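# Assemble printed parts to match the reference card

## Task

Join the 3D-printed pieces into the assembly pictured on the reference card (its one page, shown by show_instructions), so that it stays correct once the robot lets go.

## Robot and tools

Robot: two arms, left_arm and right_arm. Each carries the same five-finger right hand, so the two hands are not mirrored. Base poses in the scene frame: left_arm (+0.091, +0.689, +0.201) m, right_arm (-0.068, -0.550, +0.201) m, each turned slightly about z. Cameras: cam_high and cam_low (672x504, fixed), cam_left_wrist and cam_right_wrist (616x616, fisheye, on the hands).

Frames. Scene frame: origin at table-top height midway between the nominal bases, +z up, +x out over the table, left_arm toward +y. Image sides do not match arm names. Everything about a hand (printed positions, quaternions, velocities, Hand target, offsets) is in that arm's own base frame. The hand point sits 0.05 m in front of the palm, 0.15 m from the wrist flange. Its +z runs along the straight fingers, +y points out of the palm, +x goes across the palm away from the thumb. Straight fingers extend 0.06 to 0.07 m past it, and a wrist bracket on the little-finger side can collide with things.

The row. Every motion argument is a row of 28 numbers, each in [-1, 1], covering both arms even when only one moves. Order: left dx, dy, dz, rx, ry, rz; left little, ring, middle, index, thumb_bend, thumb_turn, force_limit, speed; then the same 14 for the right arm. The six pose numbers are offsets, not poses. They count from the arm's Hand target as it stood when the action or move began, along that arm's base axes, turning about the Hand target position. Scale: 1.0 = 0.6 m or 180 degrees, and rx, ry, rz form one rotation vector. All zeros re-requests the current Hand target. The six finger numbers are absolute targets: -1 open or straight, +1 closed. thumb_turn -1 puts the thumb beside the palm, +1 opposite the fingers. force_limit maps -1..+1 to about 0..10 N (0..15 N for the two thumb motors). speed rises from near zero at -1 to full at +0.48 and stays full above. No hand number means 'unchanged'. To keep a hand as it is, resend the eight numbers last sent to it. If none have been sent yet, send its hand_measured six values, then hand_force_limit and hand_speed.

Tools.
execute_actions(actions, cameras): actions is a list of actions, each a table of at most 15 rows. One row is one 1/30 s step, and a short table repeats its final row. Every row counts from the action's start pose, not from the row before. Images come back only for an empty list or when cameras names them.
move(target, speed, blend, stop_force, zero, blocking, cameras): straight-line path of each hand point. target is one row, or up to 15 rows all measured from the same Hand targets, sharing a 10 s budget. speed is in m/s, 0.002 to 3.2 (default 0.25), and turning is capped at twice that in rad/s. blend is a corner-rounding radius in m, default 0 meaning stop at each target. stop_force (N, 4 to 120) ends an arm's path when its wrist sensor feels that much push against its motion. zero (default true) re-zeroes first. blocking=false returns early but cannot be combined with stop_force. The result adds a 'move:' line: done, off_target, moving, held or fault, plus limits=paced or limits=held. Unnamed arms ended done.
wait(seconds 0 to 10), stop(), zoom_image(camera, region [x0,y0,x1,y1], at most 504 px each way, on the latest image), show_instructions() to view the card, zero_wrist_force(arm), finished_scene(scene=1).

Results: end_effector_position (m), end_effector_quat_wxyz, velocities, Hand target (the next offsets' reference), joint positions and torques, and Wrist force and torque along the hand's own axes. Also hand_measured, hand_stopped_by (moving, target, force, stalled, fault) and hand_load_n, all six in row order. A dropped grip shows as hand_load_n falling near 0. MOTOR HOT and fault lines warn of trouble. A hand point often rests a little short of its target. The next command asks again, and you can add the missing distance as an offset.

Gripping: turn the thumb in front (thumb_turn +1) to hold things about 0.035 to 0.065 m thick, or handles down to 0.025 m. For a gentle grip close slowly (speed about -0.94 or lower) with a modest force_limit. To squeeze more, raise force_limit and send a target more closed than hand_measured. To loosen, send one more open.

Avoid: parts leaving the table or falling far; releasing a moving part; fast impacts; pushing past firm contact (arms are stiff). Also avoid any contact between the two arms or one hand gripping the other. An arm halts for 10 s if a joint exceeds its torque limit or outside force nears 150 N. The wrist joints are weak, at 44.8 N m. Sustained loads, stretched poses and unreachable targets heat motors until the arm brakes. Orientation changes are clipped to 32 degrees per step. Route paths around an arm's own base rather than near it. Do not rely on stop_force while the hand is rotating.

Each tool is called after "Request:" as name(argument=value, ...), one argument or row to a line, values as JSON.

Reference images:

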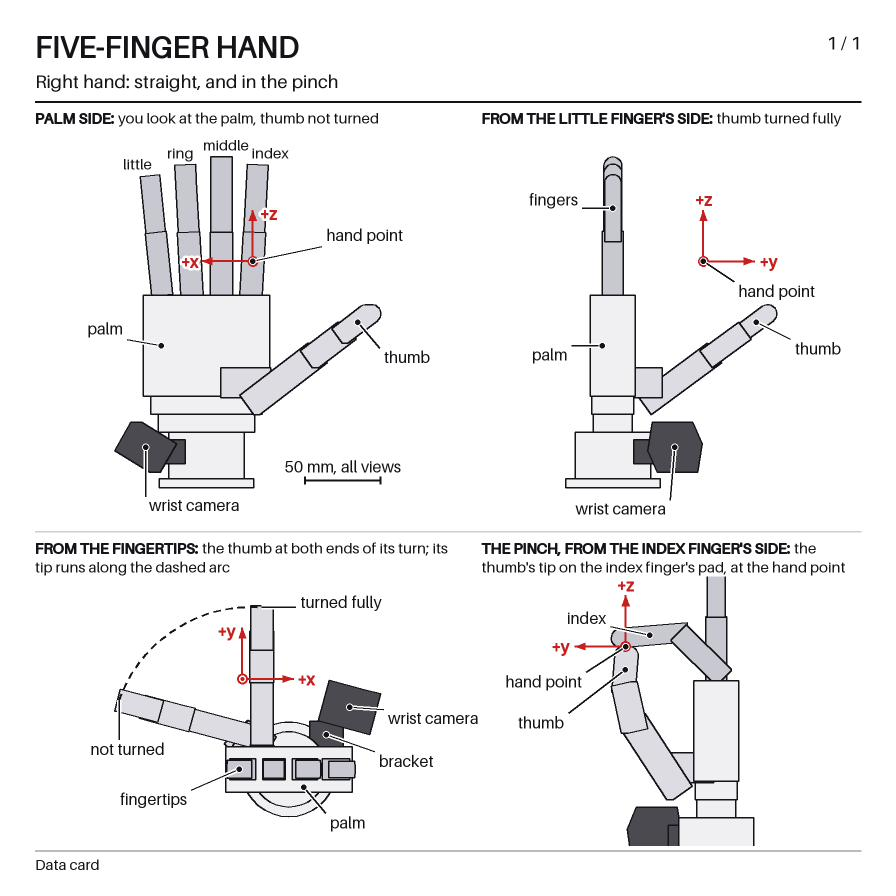

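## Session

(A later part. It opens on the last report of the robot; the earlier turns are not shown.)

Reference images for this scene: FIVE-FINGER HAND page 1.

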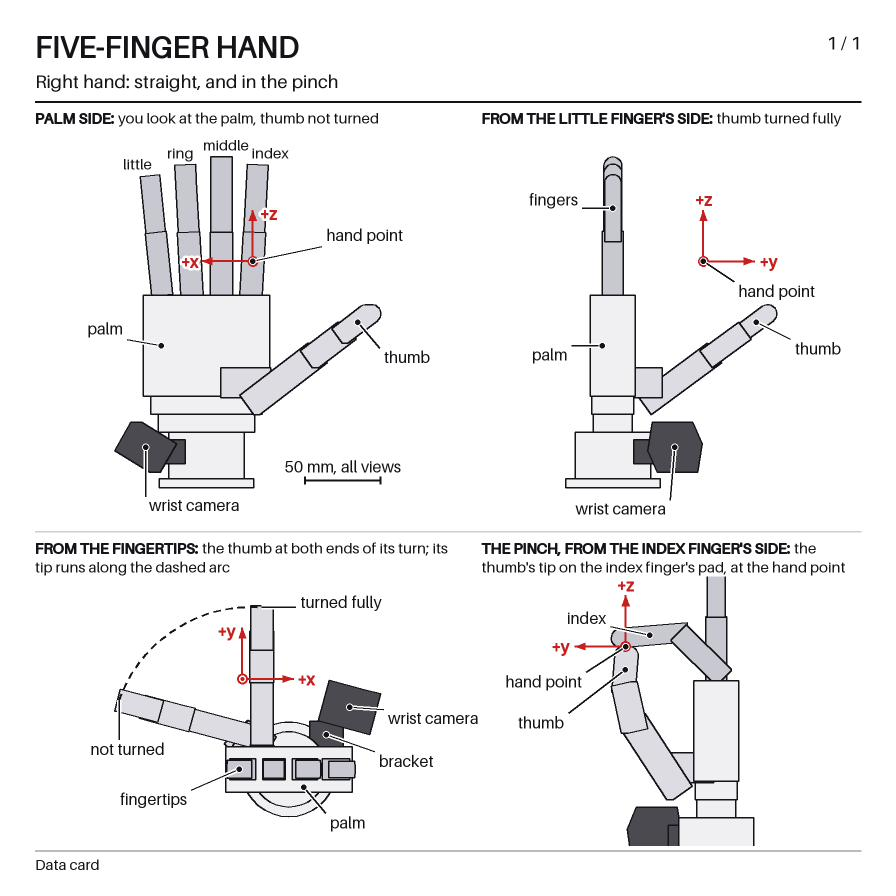

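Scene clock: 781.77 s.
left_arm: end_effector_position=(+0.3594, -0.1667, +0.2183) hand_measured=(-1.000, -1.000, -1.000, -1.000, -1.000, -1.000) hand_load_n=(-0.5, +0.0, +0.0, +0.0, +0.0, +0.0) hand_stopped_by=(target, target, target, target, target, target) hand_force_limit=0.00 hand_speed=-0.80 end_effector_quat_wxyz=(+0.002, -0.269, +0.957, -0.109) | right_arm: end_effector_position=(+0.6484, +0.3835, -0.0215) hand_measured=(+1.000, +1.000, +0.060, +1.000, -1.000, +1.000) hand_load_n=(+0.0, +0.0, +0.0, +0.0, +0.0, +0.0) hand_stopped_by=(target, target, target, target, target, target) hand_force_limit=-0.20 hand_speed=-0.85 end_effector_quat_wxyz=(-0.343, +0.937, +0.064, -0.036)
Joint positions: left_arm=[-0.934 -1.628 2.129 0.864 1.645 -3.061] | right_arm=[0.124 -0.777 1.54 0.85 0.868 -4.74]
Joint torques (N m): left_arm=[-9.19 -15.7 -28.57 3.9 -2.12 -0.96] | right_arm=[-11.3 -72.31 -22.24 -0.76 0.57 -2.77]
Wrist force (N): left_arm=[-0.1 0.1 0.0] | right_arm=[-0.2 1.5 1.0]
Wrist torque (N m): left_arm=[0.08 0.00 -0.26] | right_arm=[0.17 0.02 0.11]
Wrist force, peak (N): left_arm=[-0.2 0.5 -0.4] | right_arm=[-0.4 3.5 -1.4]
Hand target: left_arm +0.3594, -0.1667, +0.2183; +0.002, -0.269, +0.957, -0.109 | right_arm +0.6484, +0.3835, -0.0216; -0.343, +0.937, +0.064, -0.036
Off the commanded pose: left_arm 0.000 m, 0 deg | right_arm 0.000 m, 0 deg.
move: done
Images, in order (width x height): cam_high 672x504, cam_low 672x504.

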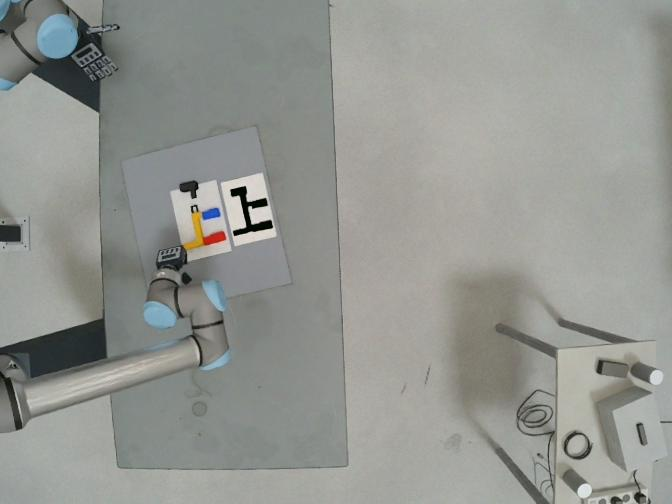

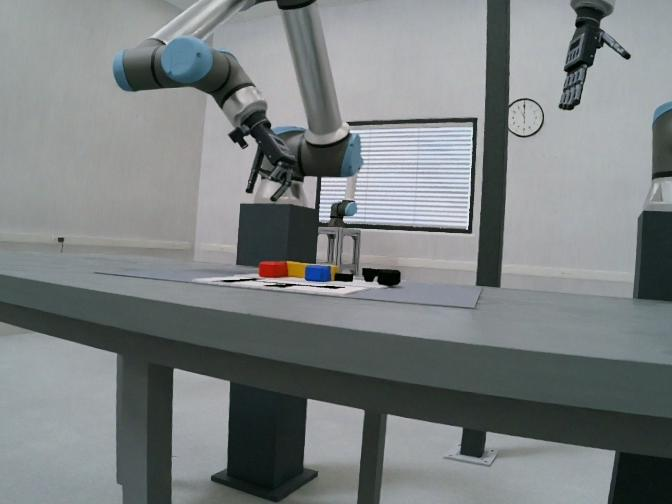

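Request:
move(
  target=[
    [0,0,0,0,0,0,-1,-1,-1,-1,-1,-1,0,-0.8,0,0.5,-0.05,0,0,0,1,1,0.06,1,-1,1,-0.2,-0.85],
    [0,0,0,0,0,0,-1,-1,-1,-1,-1,-1,0,-0.8,0,0.5,-0.249,0,0,0,1,1,0.06,1,-1,1,-0.2,-0.85],
  ],
  speed=[0.35,0.1],
  cameras=["cam_right_wrist"],
)

Request:
zoom_image(
  camera="cam_right_wrist",
  region=[300, 150, 580, 430],
)

Request:
move(
  target=[0,0,0,0,0,0,-1,-1,-1,-1,-1,-1,0,-0.8,0,0,0,0,0,0,1,1,0.5,1,-0.3,1,-0.1,-0.85],
  cameras=["cam_right_wrist","cam_low"],
)

Request:
zoom_image(
  camera="cam_right_wrist",
  region=[300, 150, 580, 430],
)

Request:
zoom_image(
  camera="cam_low",
  region=[310, 240, 410, 290],
)

Scene clock: 806.03 s.
left_arm: end_effector_position=(+0.3594, -0.1667, +0.2183) hand_measured=(-1.000, -1.000, -1.000, -1.000, -1.000, -1.000) hand_load_n=(+0.0, +0.0, +0.0, +0.0, +0.0, +0.0) hand_stopped_by=(target, target, target, target, target, target) hand_force_limit=0.00 hand_speed=-0.80 end_effector_quat_wxyz=(+0.002, -0.269, +0.957, -0.109) | right_arm: end_effector_position=(+0.6485, +0.6835, -0.1711) hand_measured=(+1.000, +1.000, +0.060, +1.000, -1.000, +1.000) hand_load_n=(+0.0, +0.0, +0.0, +0.0, +0.0, +0.0) hand_stopped_by=(target, target, target, target, target, target) hand_force_limit=-0.20 hand_speed=-0.85 end_effector_quat_wxyz=(-0.343, +0.937, +0.064, -0.036)
Joint positions: left_arm=[-0.934 -1.628 2.129 0.864 1.645 -3.061] | right_arm=[0.481 -0.459 1.121 0.657 0.906 -4.281]
Joint torques (N m): left_arm=[-10.58 -15.62 -28.2 4.03 -2.45 -0.74] | right_arm=[10.03 -119.06 -24.37 7.74 -3.1 2.44]
Wrist force (N): left_arm=[-0.3 0.1 -0.2] | right_arm=[0.4 1.6 0.4]
Wrist torque (N m): left_arm=[0.08 0.03 -0.28] | right_arm=[0.24 -0.08 -0.10]
Wrist force, peak (N): left_arm=[-0.5 0.4 -0.5] | right_arm=[-0.4 3.8 -1.1]
Hand target: left_arm +0.3594, -0.1667, +0.2183; +0.002, -0.269, +0.957, -0.109 | right_arm +0.6484, +0.6835, -0.1710; -0.343, +0.937, +0.064, -0.036
Off the commanded pose: left_arm 0.000 m, 0 deg | right_arm 0.000 m, 0 deg.
move: done
Images, in order (width x height): cam_right_wrist 616x616.

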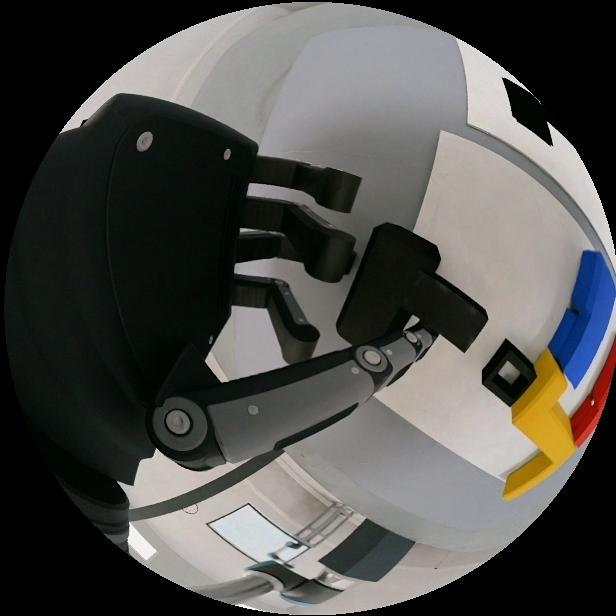

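Scaled by 1.800 from the camera's 616x616 image, which has a finer 880x880 frame.

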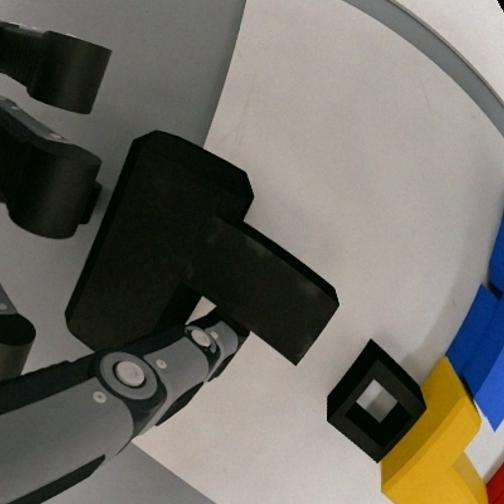

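Scene clock: 806.83 s.
left_arm: end_effector_position=(+0.3594, -0.1667, +0.2183) hand_measured=(-1.000, -1.000, -1.000, -1.000, -1.000, -1.000) hand_load_n=(+0.0, +0.0, +0.0, +0.0, +0.0, +0.0) hand_stopped_by=(target, target, target, target, target, target) hand_force_limit=0.00 hand_speed=-0.80 end_effector_quat_wxyz=(+0.002, -0.269, +0.957, -0.109) | right_arm: end_effector_position=(+0.6484, +0.6835, -0.1710) hand_measured=(+1.000, +1.000, +0.278, +1.000, -0.892, +1.000) hand_load_n=(+0.0, +0.0, +7.5, +0.0, +8.5, +1.5) hand_stopped_by=(target, target, force, target, force, target) hand_force_limit=-0.10 hand_speed=-0.85 end_effector_quat_wxyz=(-0.343, +0.937, +0.064, -0.036)
Joint positions: left_arm=[-0.934 -1.628 2.129 0.864 1.645 -3.061] | right_arm=[0.481 -0.459 1.122 0.657 0.906 -4.281]
Joint torques (N m): left_arm=[-9.31 -15.67 -28.66 4.01 -2.24 -0.62] | right_arm=[7.93 -119.75 -22.14 7.68 -3.1 1.82]
Wrist force (N): left_arm=[-0.1 0.0 0.0] | right_arm=[0.1 2.0 0.5]
Wrist torque (N m): left_arm=[0.07 -0.01 -0.26] | right_arm=[0.28 -0.04 -0.11]
Wrist force, peak (N): left_arm=[-0.2 0.3 -0.5] | right_arm=[-0.1 1.9 0.8]
Hand target: left_arm +0.3594, -0.1667, +0.2183; +0.002, -0.269, +0.957, -0.109 | right_arm +0.6484, +0.6835, -0.1710; -0.343, +0.937, +0.064, -0.036
Off the commanded pose: left_arm 0.000 m, 0 deg | right_arm 0.000 m, 0 deg.
move: done
Images, in order (width x height): cam_low 672x504, cam_right_wrist 616x616.

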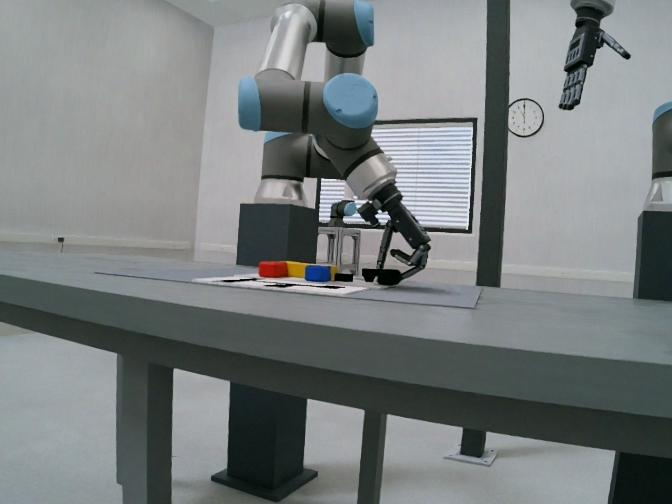

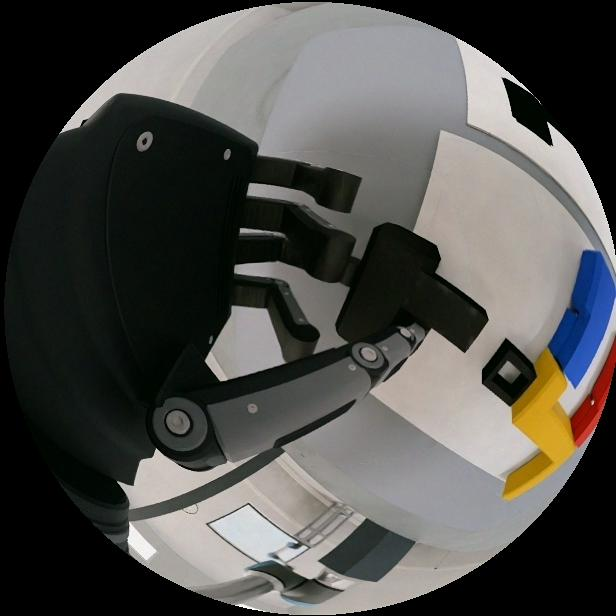

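Scaled by 1.800 from the camera's 616x616 image, which has a finer 880x880 frame.

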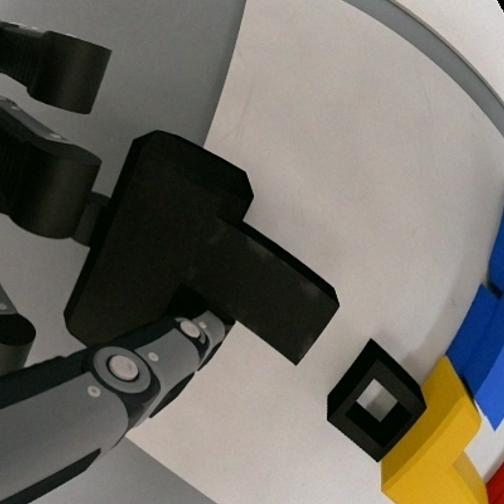

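Scaled by 5.040 from the camera's 672x504 image, which has a finer 960x720 frame.

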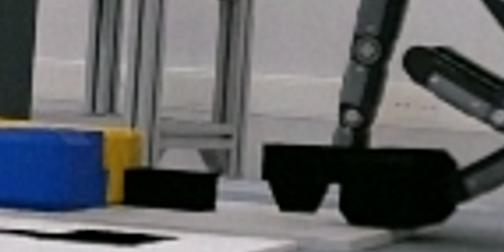

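Request:
move(
  target=[
    [0,0,0,0,0,0,-1,-1,-1,-1,-1,-1,0,-0.8,0,0,0.055,0,0,0,1,1,0.5,1,-0.3,1,-0.1,-0.85],
    [0,0,0,0,0,0,-1,-1,-1,-1,-1,-1,0,-0.8,-0.0023,-0.0938,0.055,0,0,0,1,1,0.5,1,-0.3,1,-0.1,-0.85],
    [0,0,0,0,0,0,-1,-1,-1,-1,-1,-1,0,-0.8,-0.0023,-0.0938,0.032,0,0,0,1,1,0.5,1,-0.3,1,-0.1,-0.85],
  ],
  speed=0.08,
  cameras=["cam_low","cam_right_wrist"],
)

Request:
zoom_image(
  camera="cam_low",
  region=[310, 240, 390, 290],
)

Request:
zoom_image(
  camera="cam_right_wrist",
  region=[380, 200, 560, 380],
)

Scene clock: 813.93 s.
left_arm: end_effector_position=(+0.3594, -0.1667, +0.2183) hand_measured=(-1.000, -1.000, -1.000, -1.000, -1.000, -1.000) hand_load_n=(+0.0, +0.0, -0.5, +0.0, -0.5, +0.0) hand_stopped_by=(target, target, target, target, target, target) hand_force_limit=0.00 hand_speed=-0.80 end_effector_quat_wxyz=(+0.002, -0.269, +0.957, -0.109) | right_arm: end_effector_position=(+0.6471, +0.6272, -0.1520) hand_measured=(+1.000, +1.000, +0.278, +1.000, -0.892, +1.000) hand_load_n=(+0.0, +0.0, +7.5, +0.0, +9.0, +1.5) hand_stopped_by=(target, target, force, target, force, target) hand_force_limit=-0.10 hand_speed=-0.85 end_effector_quat_wxyz=(-0.343, +0.937, +0.064, -0.036)
Joint positions: left_arm=[-0.934 -1.628 2.129 0.864 1.645 -3.061] | right_arm=[0.423 -0.522 1.23 0.656 0.893 -4.352]
Joint torques (N m): left_arm=[-9.2 -16.13 -28.46 4.16 -2.45 -0.7] | right_arm=[14.33 -113.11 -30.58 7.67 1.2 2.2]
Wrist force (N): left_arm=[-0.3 0.3 -0.1] | right_arm=[0.3 1.9 0.7]
Wrist torque (N m): left_arm=[0.11 0.02 -0.26] | right_arm=[0.28 -0.05 0.17]
Wrist force, peak (N): left_arm=[-0.3 0.4 -0.5] | right_arm=[0.3 2.8 1.7]
Hand target: left_arm +0.3594, -0.1667, +0.2183; +0.002, -0.269, +0.957, -0.109 | right_arm +0.6470, +0.6272, -0.1518; -0.343, +0.937, +0.064, -0.036
Off the commanded pose: left_arm 0.000 m, 0 deg | right_arm 0.000 m, 0 deg.
move: done
Images, in order (width x height): cam_low 672x504, cam_right_wrist 616x616.

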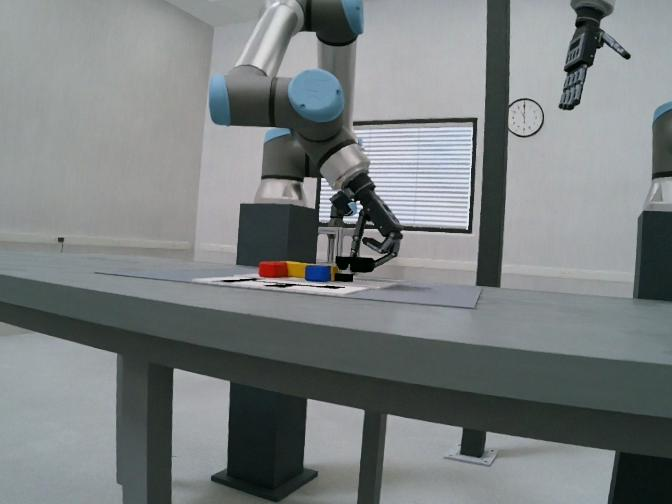

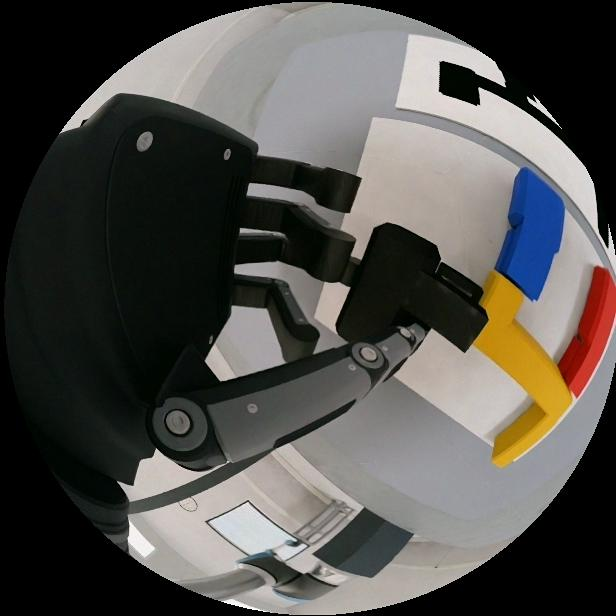

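Scaled by 6.300 from the camera's 672x504 image, which has a finer 960x720 frame.

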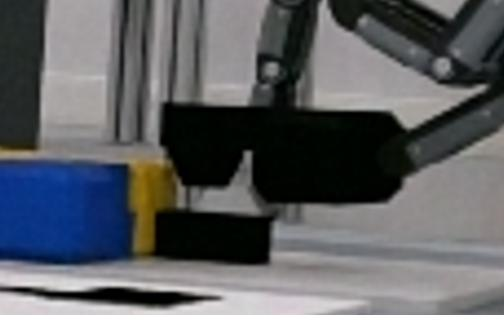

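Scaled by 2.800 from the camera's 616x616 image, which has a finer 880x880 frame.

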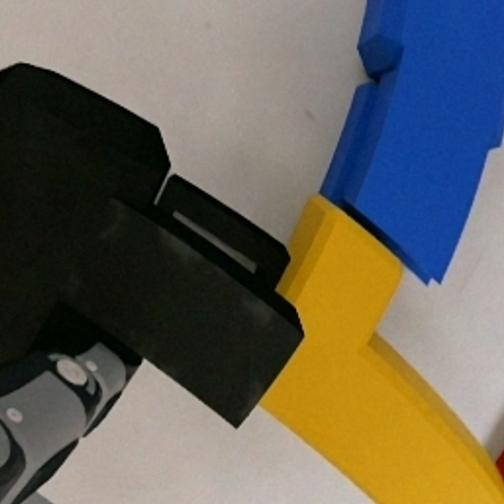

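Request:
move(
  target=[0,0,0,0,0,0,-1,-1,-1,-1,-1,-1,0,-0.8,0,0,-0.036,0,0,0,1,1,0.5,1,-0.3,1,-0.1,-0.85],
  speed=0.01,
  stop_force=4,
  cameras=["cam_low","cam_right_wrist"],
)

Request:
zoom_image(
  camera="cam_low",
  region=[310, 240, 390, 290],
)

Request:
zoom_image(
  camera="cam_right_wrist",
  region=[380, 200, 560, 380],
)

Scene clock: 824.43 s.
left_arm: end_effector_position=(+0.3594, -0.1667, +0.2183) hand_measured=(-1.000, -1.000, -1.000, -1.000, -1.000, -1.000) hand_load_n=(+0.0, +0.0, +0.0, +0.0, +0.0, +0.0) hand_stopped_by=(target, target, target, target, target, target) hand_force_limit=0.00 hand_speed=-0.80 end_effector_quat_wxyz=(+0.002, -0.269, +0.957, -0.109) | right_arm: end_effector_position=(+0.6470, +0.6272, -0.1716) hand_measured=(+1.000, +1.000, +0.278, +1.000, -0.892, +1.000) hand_load_n=(+0.0, +0.0, +6.5, +0.0, +7.0, +1.0) hand_stopped_by=(target, target, force, target, force, target) hand_force_limit=-0.10 hand_speed=-0.85 end_effector_quat_wxyz=(-0.343, +0.937, +0.064, -0.036)
Joint positions: left_arm=[-0.934 -1.628 2.129 0.864 1.645 -3.061] | right_arm=[0.423 -0.5 1.226 0.638 0.893 -4.352]
Joint torques (N m): left_arm=[-8.53 -13.92 -29.01 3.97 -2.34 -0.39] | right_arm=[7.39 -115.64 -20.37 7.87 1.26 1.4]
Wrist force (N): left_arm=[-0.1 0.1 -0.4] | right_arm=[0.1 -0.3 1.9]
Wrist torque (N m): left_arm=[0.09 0.01 -0.26] | right_arm=[0.28 -0.09 0.14]
Wrist force, peak (N): left_arm=[0.3 0.6 -0.2] | right_arm=[-0.3 -5.7 1.9]
Hand target: left_arm +0.3594, -0.1667, +0.2183; +0.002, -0.269, +0.957, -0.109 | right_arm +0.6470, +0.6272, -0.1716; -0.343, +0.937, +0.064, -0.036 (not the last commanded pose)
Off the commanded pose: left_arm 0.000 m, 0 deg | right_arm 0.002 m, 0 deg.
move: contact (right_arm)
Images, in order (width x height): cam_low 672x504, cam_right_wrist 616x616.

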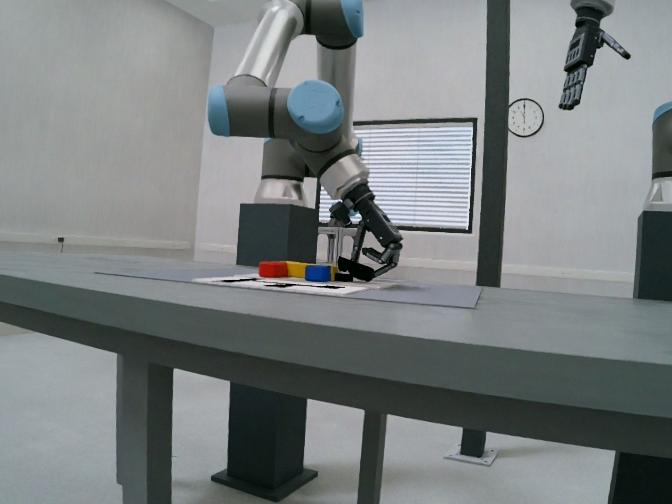

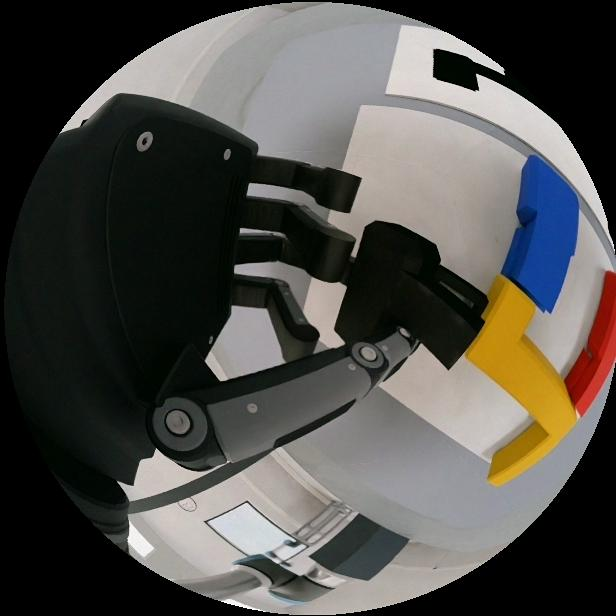

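Scaled by 6.300 from the camera's 672x504 image, which has a finer 960x720 frame.

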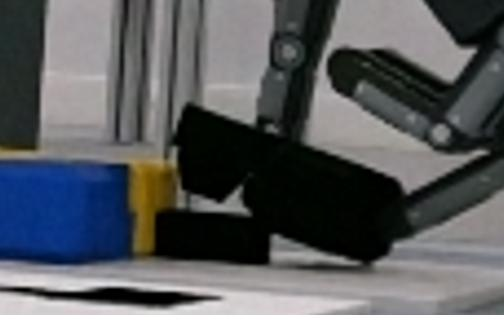

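Scaled by 2.800 from the camera's 616x616 image, which has a finer 880x880 frame.

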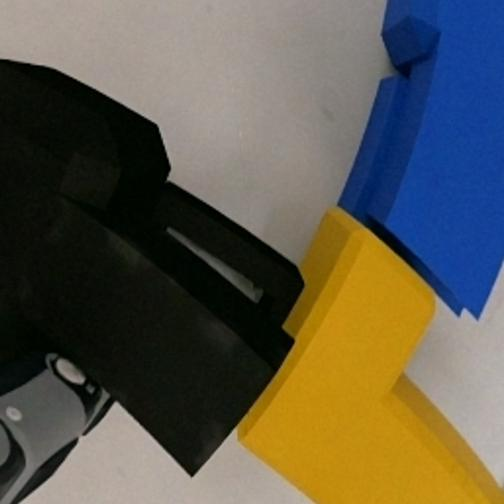

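Request:
move(
  target=[
    [0,0,0,0,0,0,-1,-1,-1,-1,-1,-1,0,-0.8,0,0,0.055,0,0,0,1,1,0.5,1,-0.3,1,-0.1,-0.85],
    [0,0,0,0,0,0,-1,-1,-1,-1,-1,-1,0,-0.8,0.0023,0.0938,0.055,0,0,0,1,1,0.5,1,-0.3,1,-0.1,-0.85],
    [0,0,0,0,0,0,-1,-1,-1,-1,-1,-1,0,-0.8,0.0023,0.0938,0.01,0,0,0,1,1,0.5,1,-0.3,1,-0.1,-0.85],
  ],
  speed=0.08,
)

Request:
move(
  target=[0,0,0,0,0,0,-1,-1,-1,-1,-1,-1,0,-0.8,0,0,-0.01,0,0,0,1,1,0.5,1,-0.3,1,-0.1,-0.85],
  speed=0.02,
)

Request:
move(
  target=[0,0,0,0,0,0,-1,-1,-1,-1,-1,-1,0,-0.8,0,0,0.001,0,0,0,1,1,0.06,1,-1,1,-0.2,-0.85],
  cameras=["cam_right_wrist"],
)

Request:
zoom_image(
  camera="cam_right_wrist",
  region=[300, 150, 580, 430],
)

Request:
move(
  target=[0,0,0,0,0,0,-1,-1,-1,-1,-1,-1,0,-0.8,0,0,0,0,0,0,1,1,0.5,1,-0.3,1,0.0,-0.85],
  cameras=["cam_right_wrist","cam_low"],
)

Request:
zoom_image(
  camera="cam_right_wrist",
  region=[300, 150, 580, 430],
)

Request:
zoom_image(
  camera="cam_low",
  region=[310, 240, 410, 290],
)

Scene clock: 839.20 s.
left_arm: end_effector_position=(+0.3594, -0.1667, +0.2183) hand_measured=(-1.000, -1.000, -1.000, -1.000, -1.000, -1.000) hand_load_n=(+0.0, +0.0, +0.0, +0.0, +0.0, +0.0) hand_stopped_by=(target, target, target, target, target, target) hand_force_limit=0.00 hand_speed=-0.80 end_effector_quat_wxyz=(+0.002, -0.269, +0.957, -0.109) | right_arm: end_effector_position=(+0.6485, +0.6835, -0.1659) hand_measured=(+1.000, +1.000, +0.278, +1.000, -0.892, +1.000) hand_load_n=(+0.0, +0.0, +5.0, +0.0, +8.0, +1.0) hand_stopped_by=(target, target, force, target, force, target) hand_force_limit=-0.10 hand_speed=-0.85 end_effector_quat_wxyz=(-0.343, +0.937, +0.064, -0.036) end_effector_velocity=(+0.001, +0.000, +0.004) end_effector_angular_velocity=(+0.001, -0.002, +0.001)
Joint positions: left_arm=[-0.934 -1.628 2.129 0.864 1.645 -3.061] | right_arm=[0.481 -0.465 1.123 0.661 0.906 -4.281]
Joint velocities: left_arm=[within noise] | right_arm=[0 -0.005 0 0.003 0 -0.001]
Joint torques (N m): left_arm=[-7.96 -15.45 -28.24 3.95 -2.13 -0.51] | right_arm=[-15.5 -119.57 -29.34 7.19 -3.35 -2.27]
Wrist force (N): left_arm=[0.3 0.3 0.0] | right_arm=[-0.2 1.8 0.7]
Wrist torque (N m): left_arm=[0.10 -0.06 -0.24] | right_arm=[0.24 0.01 -0.14]
Wrist force, peak (N): left_arm=[-0.2 0.3 -0.6] | right_arm=[-0.1 2.4 1.7]
Hand target: left_arm +0.3594, -0.1667, +0.2183; +0.002, -0.269, +0.957, -0.109 | right_arm +0.6484, +0.6835, -0.1656; -0.343, +0.937, +0.064, -0.036
Off the commanded pose: left_arm 0.000 m, 0 deg | right_arm 0.000 m, 0 deg.
move: done

Scene clock: 839.90 s.
left_arm: end_effector_position=(+0.3594, -0.1667, +0.2183) hand_measured=(-1.000, -1.000, -1.000, -1.000, -1.000, -1.000) hand_load_n=(+0.0, +0.0, +0.0, +0.0, +0.0, +0.0) hand_stopped_by=(target, target, target, target, target, target) hand_force_limit=0.00 hand_speed=-0.80 end_effector_quat_wxyz=(+0.002, -0.269, +0.957, -0.109) | right_arm: end_effector_position=(+0.6484, +0.6835, -0.1717) hand_measured=(+1.000, +1.000, +0.278, +1.000, -0.892, +1.000) hand_load_n=(+0.0, +0.0, +5.0, +0.0, +8.0, +1.0) hand_stopped_by=(target, target, force, target, force, target) hand_force_limit=-0.10 hand_speed=-0.85 end_effector_quat_wxyz=(-0.343, +0.937, +0.064, -0.036)
Joint positions: left_arm=[-0.934 -1.628 2.129 0.864 1.645 -3.061] | right_arm=[0.481 -0.458 1.121 0.656 0.906 -4.281]
Joint torques (N m): left_arm=[-9.2 -15.96 -29.01 4.03 -2.01 -0.28] | right_arm=[-16.93 -104.11 -34.66 0.22 -3.19 -1.12]
Wrist force (N): left_arm=[-0.1 0.2 -0.2] | right_arm=[0.1 2.0 1.0]
Wrist torque (N m): left_arm=[0.09 0.00 -0.26] | right_arm=[0.26 -0.05 -0.11]
Wrist force, peak (N): left_arm=[-0.4 0.2 -0.3] | right_arm=[0.1 2.0 1.0]
Hand target: left_arm +0.3594, -0.1667, +0.2183; +0.002, -0.269, +0.957, -0.109 | right_arm +0.6484, +0.6835, -0.1716; -0.343, +0.937, +0.064, -0.036
Off the commanded pose: left_arm 0.000 m, 0 deg | right_arm 0.000 m, 0 deg.
move: done

Scene clock: 840.70 s.
left_arm: end_effector_position=(+0.3594, -0.1667, +0.2183) hand_measured=(-1.000, -1.000, -1.000, -1.000, -1.000, -1.000) hand_load_n=(+0.0, +0.0, +0.0, +0.0, +0.0, +0.0) hand_stopped_by=(target, target, target, target, target, target) hand_force_limit=0.00 hand_speed=-0.80 end_effector_quat_wxyz=(+0.002, -0.269, +0.957, -0.109) | right_arm: end_effector_position=(+0.6484, +0.6835, -0.1710) hand_measured=(+1.000, +1.000, +0.060, +1.000, -1.000, +1.000) hand_load_n=(+0.5, +0.0, +0.0, +0.0, +0.0, +0.0) hand_stopped_by=(target, target, target, target, target, target) hand_force_limit=-0.20 hand_speed=-0.85 end_effector_quat_wxyz=(-0.343, +0.937, +0.064, -0.036)
Joint positions: left_arm=[-0.934 -1.628 2.129 0.864 1.645 -3.061] | right_arm=[0.481 -0.459 1.122 0.657 0.906 -4.281]
Joint torques (N m): left_arm=[-8.61 -15.67 -29.37 4.23 -2.1 -0.04] | right_arm=[-17.38 -119.26 -22.47 7.86 -3.25 0.25]
Wrist force (N): left_arm=[-0.2 0.2 -0.2] | right_arm=[-0.1 1.7 0.6]
Wrist torque (N m): left_arm=[0.10 0.01 -0.26] | right_arm=[0.23 -0.01 -0.14]
Wrist force, peak (N): left_arm=[0.1 0.5 -0.4] | right_arm=[-0.1 1.9 1.2]
Hand target: left_arm +0.3594, -0.1667, +0.2183; +0.002, -0.269, +0.957, -0.109 | right_arm +0.6484, +0.6835, -0.1710; -0.343, +0.937, +0.064, -0.036
Off the commanded pose: left_arm 0.000 m, 0 deg | right_arm 0.000 m, 0 deg.
move: done
Images, in order (width x height): cam_right_wrist 616x616.

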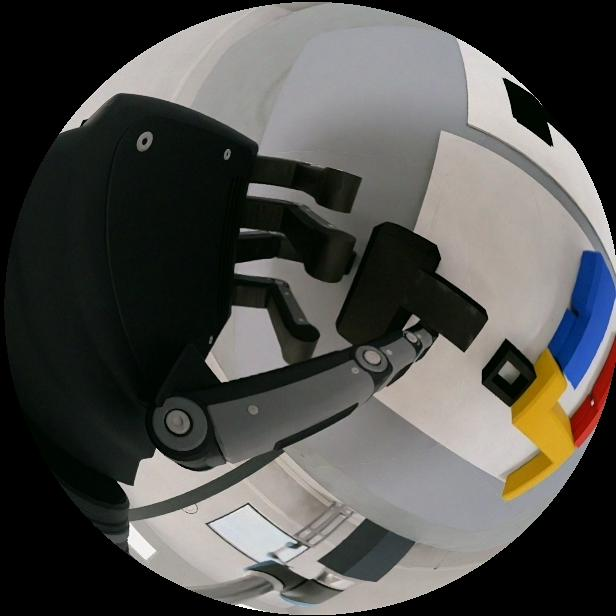

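Scaled by 1.800 from the camera's 616x616 image, which has a finer 880x880 frame.

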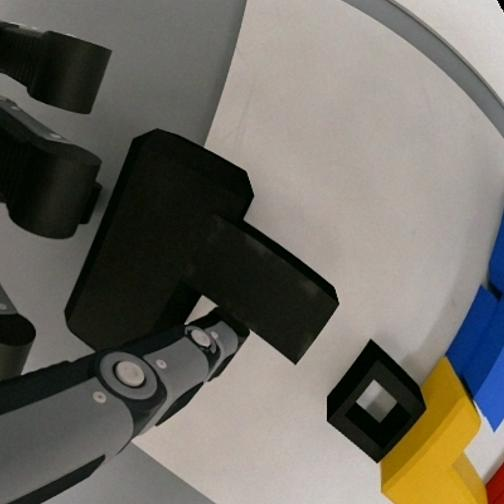

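Scene clock: 841.50 s.
left_arm: end_effector_position=(+0.3594, -0.1667, +0.2183) hand_measured=(-1.000, -1.000, -1.000, -1.000, -1.000, -1.000) hand_load_n=(+0.0, +0.0, +0.0, +0.0, +0.0, +0.0) hand_stopped_by=(target, target, target, target, target, target) hand_force_limit=0.00 hand_speed=-0.80 end_effector_quat_wxyz=(+0.002, -0.269, +0.957, -0.109) | right_arm: end_effector_position=(+0.6484, +0.6835, -0.1710) hand_measured=(+1.000, +1.000, +0.278, +1.000, -0.892, +1.000) hand_load_n=(+0.0, +0.0, +7.5, +0.0, +9.0, +1.5) hand_stopped_by=(target, target, force, target, force, target) hand_force_limit=0.00 hand_speed=-0.85 end_effector_quat_wxyz=(-0.343, +0.937, +0.064, -0.036)
Joint positions: left_arm=[-0.934 -1.628 2.129 0.864 1.645 -3.061] | right_arm=[0.481 -0.459 1.122 0.657 0.906 -4.281]
Joint torques (N m): left_arm=[-8.87 -13.92 -29.13 4.11 -2.11 -0.45] | right_arm=[-16.75 -119.95 -22.27 7.67 -2.9 1.77]
Wrist force (N): left_arm=[0.0 0.2 -0.4] | right_arm=[0.0 1.8 0.6]
Wrist torque (N m): left_arm=[0.11 0.00 -0.25] | right_arm=[0.26 -0.03 -0.12]
Wrist force, peak (N): left_arm=[-0.2 0.5 -0.3] | right_arm=[0.2 2.0 0.5]
Hand target: left_arm +0.3594, -0.1667, +0.2183; +0.002, -0.269, +0.957, -0.109 | right_arm +0.6484, +0.6835, -0.1710; -0.343, +0.937, +0.064, -0.036
Off the commanded pose: left_arm 0.000 m, 0 deg | right_arm 0.000 m, 0 deg.
move: done
Images, in order (width x height): cam_low 672x504, cam_right_wrist 616x616.

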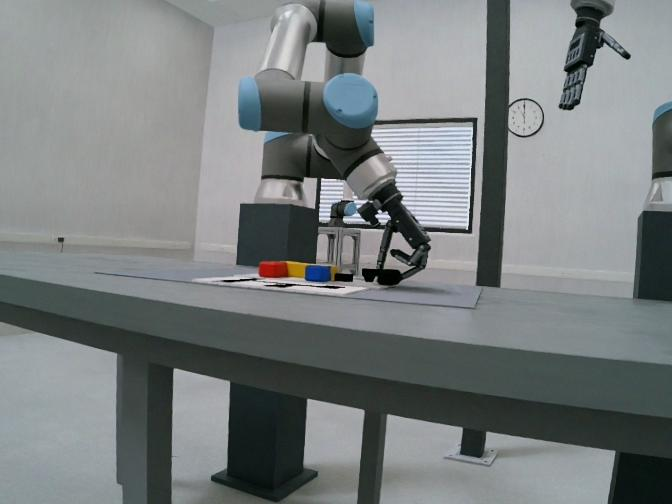

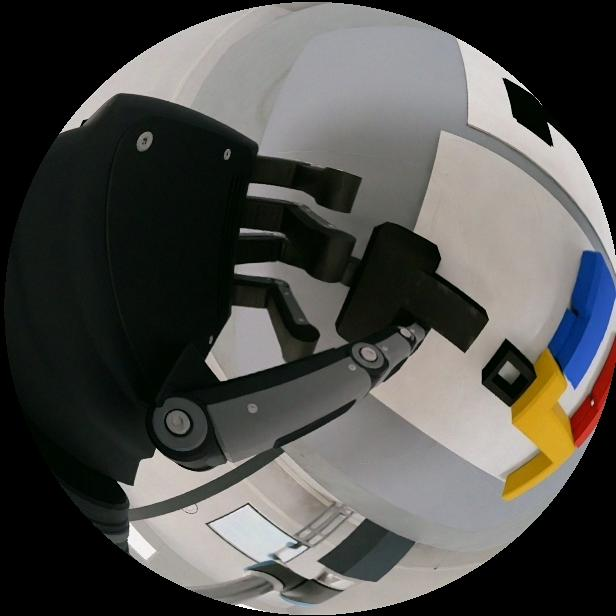

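Scaled by 1.800 from the camera's 616x616 image, which has a finer 880x880 frame.

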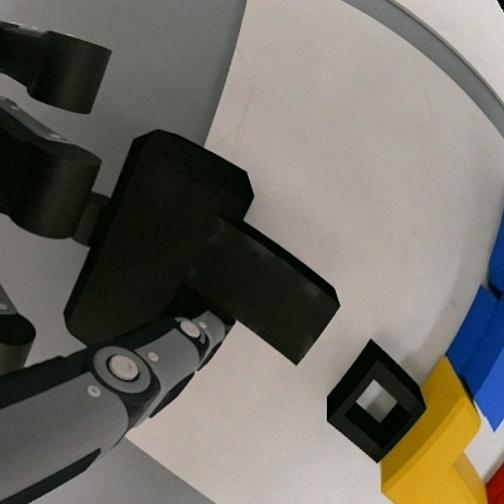

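Scaled by 5.040 from the camera's 672x504 image, which has a finer 960x720 frame.

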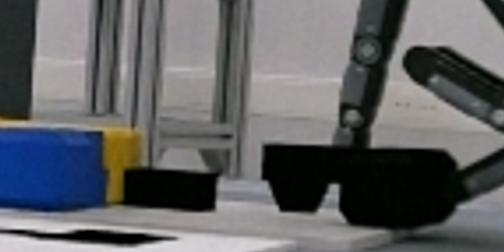

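Request:
move(
  target=[
    [0,0,0,0,0,0,-1,-1,-1,-1,-1,-1,0,-0.8,0,0,0.055,0,0,0,1,1,0.5,1,-0.3,1,0.0,-0.85],
    [0,0,0,0,0,0,-1,-1,-1,-1,-1,-1,0,-0.8,0.0067,-0.0923,0.055,0,0,0,1,1,0.5,1,-0.3,1,0.0,-0.85],
    [0,0,0,0,0,0,-1,-1,-1,-1,-1,-1,0,-0.8,0.0067,-0.0923,0.03,0,0,0,1,1,0.5,1,-0.3,1,0.0,-0.85],
  ],
  speed=0.08,
  cameras=["cam_low","cam_right_wrist"],
)

Request:
zoom_image(
  camera="cam_low",
  region=[310, 240, 390, 290],
)

Request:
zoom_image(
  camera="cam_right_wrist",
  region=[380, 200, 560, 380],
)

Scene clock: 848.50 s.
left_arm: end_effector_position=(+0.3594, -0.1667, +0.2183) hand_measured=(-1.000, -1.000, -1.000, -1.000, -1.000, -1.000) hand_load_n=(+0.0, +0.0, +0.0, +0.0, +0.0, +0.0) hand_stopped_by=(target, target, target, target, target, target) hand_force_limit=0.00 hand_speed=-0.80 end_effector_quat_wxyz=(+0.002, -0.269, +0.957, -0.109) | right_arm: end_effector_position=(+0.6525, +0.6281, -0.1531) hand_measured=(+1.000, +1.000, +0.278, +1.000, -0.892, +1.000) hand_load_n=(+0.0, +0.0, +7.5, +0.0, +9.0, +1.5) hand_stopped_by=(target, target, force, target, force, target) hand_force_limit=0.00 hand_speed=-0.85 end_effector_quat_wxyz=(-0.343, +0.937, +0.064, -0.036)
Joint positions: left_arm=[-0.934 -1.628 2.129 0.864 1.645 -3.061] | right_arm=[0.421 -0.514 1.215 0.664 0.892 -4.354]
Joint torques (N m): left_arm=[-10.15 -16.24 -28.84 4.27 -2.23 -0.42] | right_arm=[14.4 -119.93 -29.3 8.09 1.26 2.5]
Wrist force (N): left_arm=[0.0 0.1 -0.2] | right_arm=[0.3 1.6 1.0]
Wrist torque (N m): left_arm=[0.08 -0.01 -0.26] | right_arm=[0.20 -0.06 0.16]
Wrist force, peak (N): left_arm=[-0.1 0.4 -0.6] | right_arm=[-0.2 2.8 1.4]
Hand target: left_arm +0.3594, -0.1667, +0.2183; +0.002, -0.269, +0.957, -0.109 | right_arm +0.6524, +0.6281, -0.1530; -0.343, +0.937, +0.064, -0.036
Off the commanded pose: left_arm 0.000 m, 0 deg | right_arm 0.000 m, 0 deg.
move: done
Images, in order (width x height): cam_low 672x504, cam_right_wrist 616x616.

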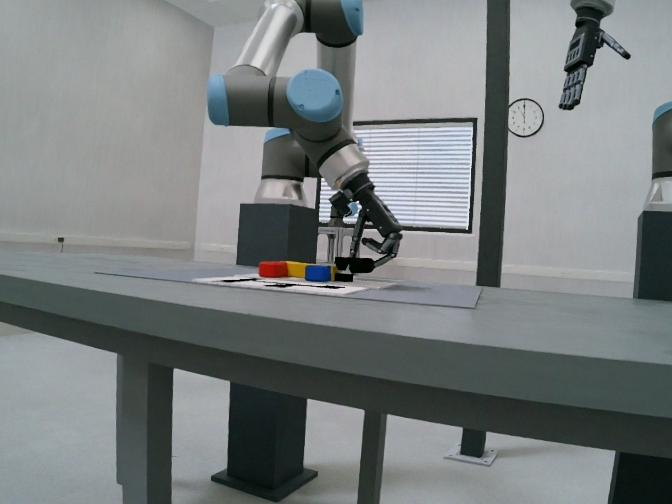

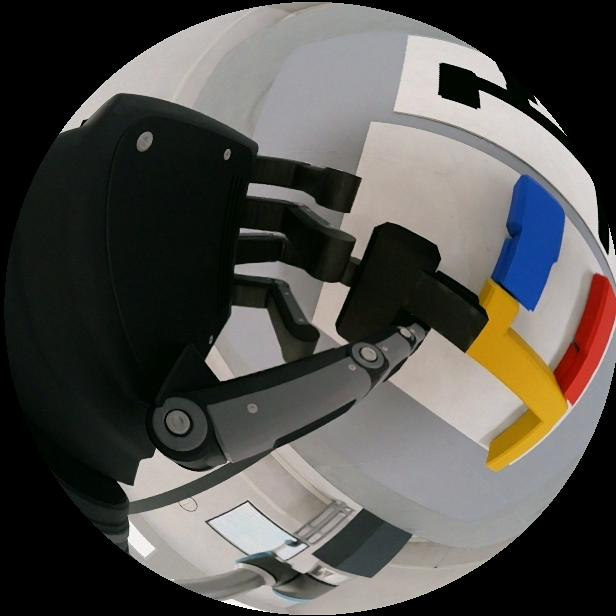

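Scaled by 6.300 from the camera's 672x504 image, which has a finer 960x720 frame.

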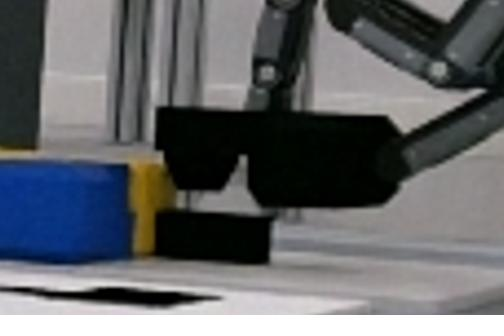

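Scaled by 2.800 from the camera's 616x616 image, which has a finer 880x880 frame.

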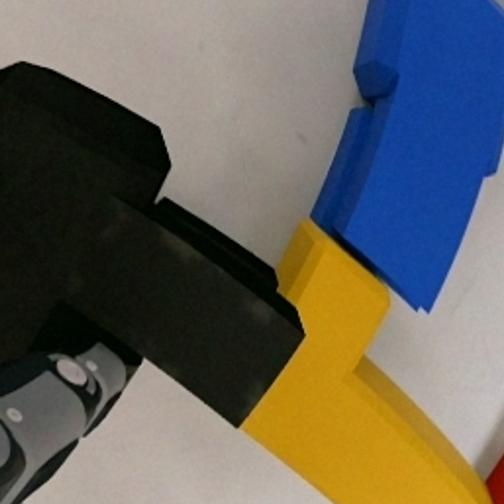

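Request:
move(
  target=[0,0,0,0,0,0,-1,-1,-1,-1,-1,-1,0,-0.8,0,0,-0.034,0,0,0,1,1,0.5,1,-0.3,1,0.0,-0.85],
  speed=0.01,
  stop_force=4,
  cameras=["cam_low","cam_right_wrist"],
)

Request:
zoom_image(
  camera="cam_low",
  region=[310, 240, 390, 290],
)

Request:
zoom_image(
  camera="cam_right_wrist",
  region=[380, 200, 560, 380],
)

Scene clock: 854.53 s.
left_arm: end_effector_position=(+0.3594, -0.1667, +0.2183) hand_measured=(-1.000, -1.000, -1.000, -1.000, -1.000, -1.000) hand_load_n=(+0.0, +0.0, +0.0, +0.0, +0.0, +0.0) hand_stopped_by=(target, target, target, target, target, target) hand_force_limit=0.00 hand_speed=-0.80 end_effector_quat_wxyz=(+0.002, -0.269, +0.957, -0.109) | right_arm: end_effector_position=(+0.6524, +0.6281, -0.1716) hand_measured=(+1.000, +1.000, +0.278, +1.000, -0.892, +1.000) hand_load_n=(+0.0, +0.0, +6.5, +0.0, +7.0, +1.0) hand_stopped_by=(target, target, force, target, force, target) hand_force_limit=0.00 hand_speed=-0.85 end_effector_quat_wxyz=(-0.343, +0.937, +0.064, -0.036)
Joint positions: left_arm=[-0.934 -1.628 2.129 0.864 1.645 -3.061] | right_arm=[0.421 -0.493 1.211 0.648 0.892 -4.354]
Joint torques (N m): left_arm=[-9.78 -15.24 -29.63 3.98 -2.17 0.03] | right_arm=[5.7 -115.38 -19.92 8.29 0.98 1.62]
Wrist force (N): left_arm=[-0.1 0.1 -0.2] | right_arm=[0.8 -1.2 2.7]
Wrist torque (N m): left_arm=[0.09 -0.01 -0.26] | right_arm=[0.22 -0.12 0.11]
Wrist force, peak (N): left_arm=[-0.6 0.4 0.0] | right_arm=[1.4 -5.9 2.9]
Hand target: left_arm +0.3594, -0.1667, +0.2183; +0.002, -0.269, +0.957, -0.109 | right_arm +0.6524, +0.6281, -0.1716; -0.343, +0.937, +0.064, -0.036 (not the last commanded pose)
Off the commanded pose: left_arm 0.000 m, 0 deg | right_arm 0.002 m, 0 deg.
move: contact (right_arm)
Images, in order (width x height): cam_low 672x504, cam_right_wrist 616x616.

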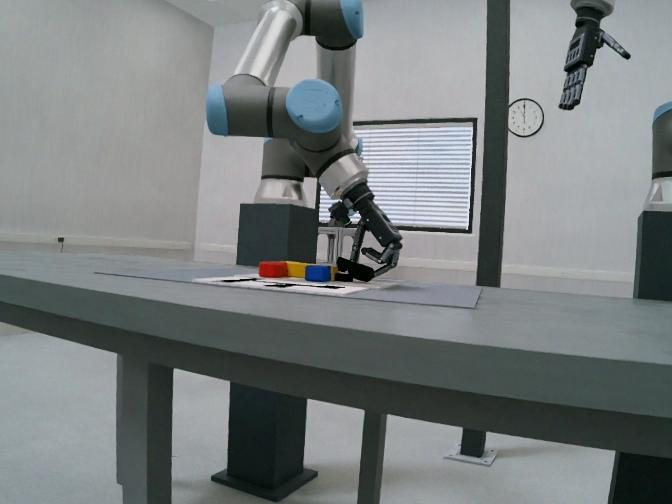

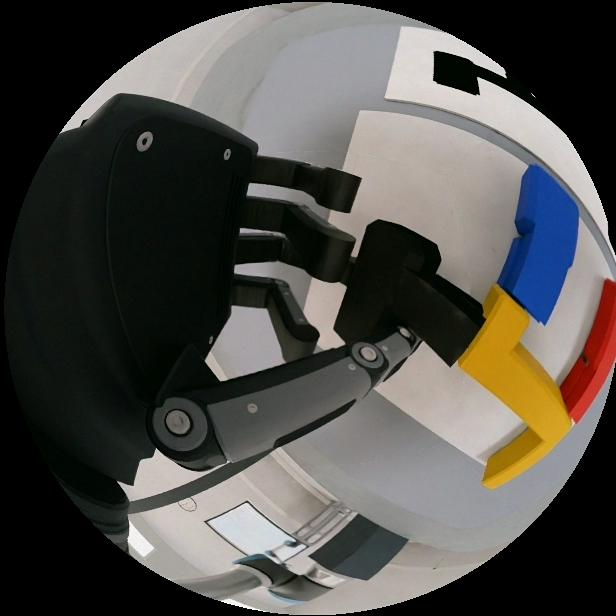

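Scaled by 6.300 from the camera's 672x504 image, which has a finer 960x720 frame.

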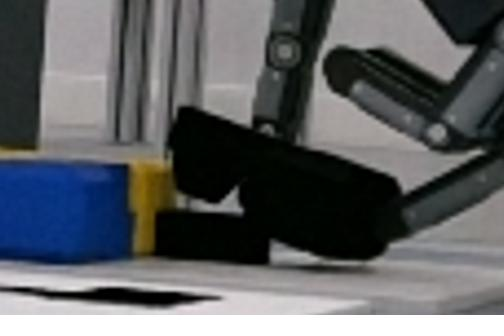

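Scaled by 2.800 from the camera's 616x616 image, which has a finer 880x880 frame.

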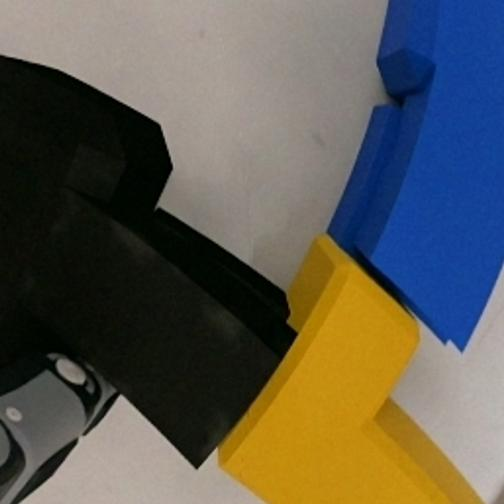

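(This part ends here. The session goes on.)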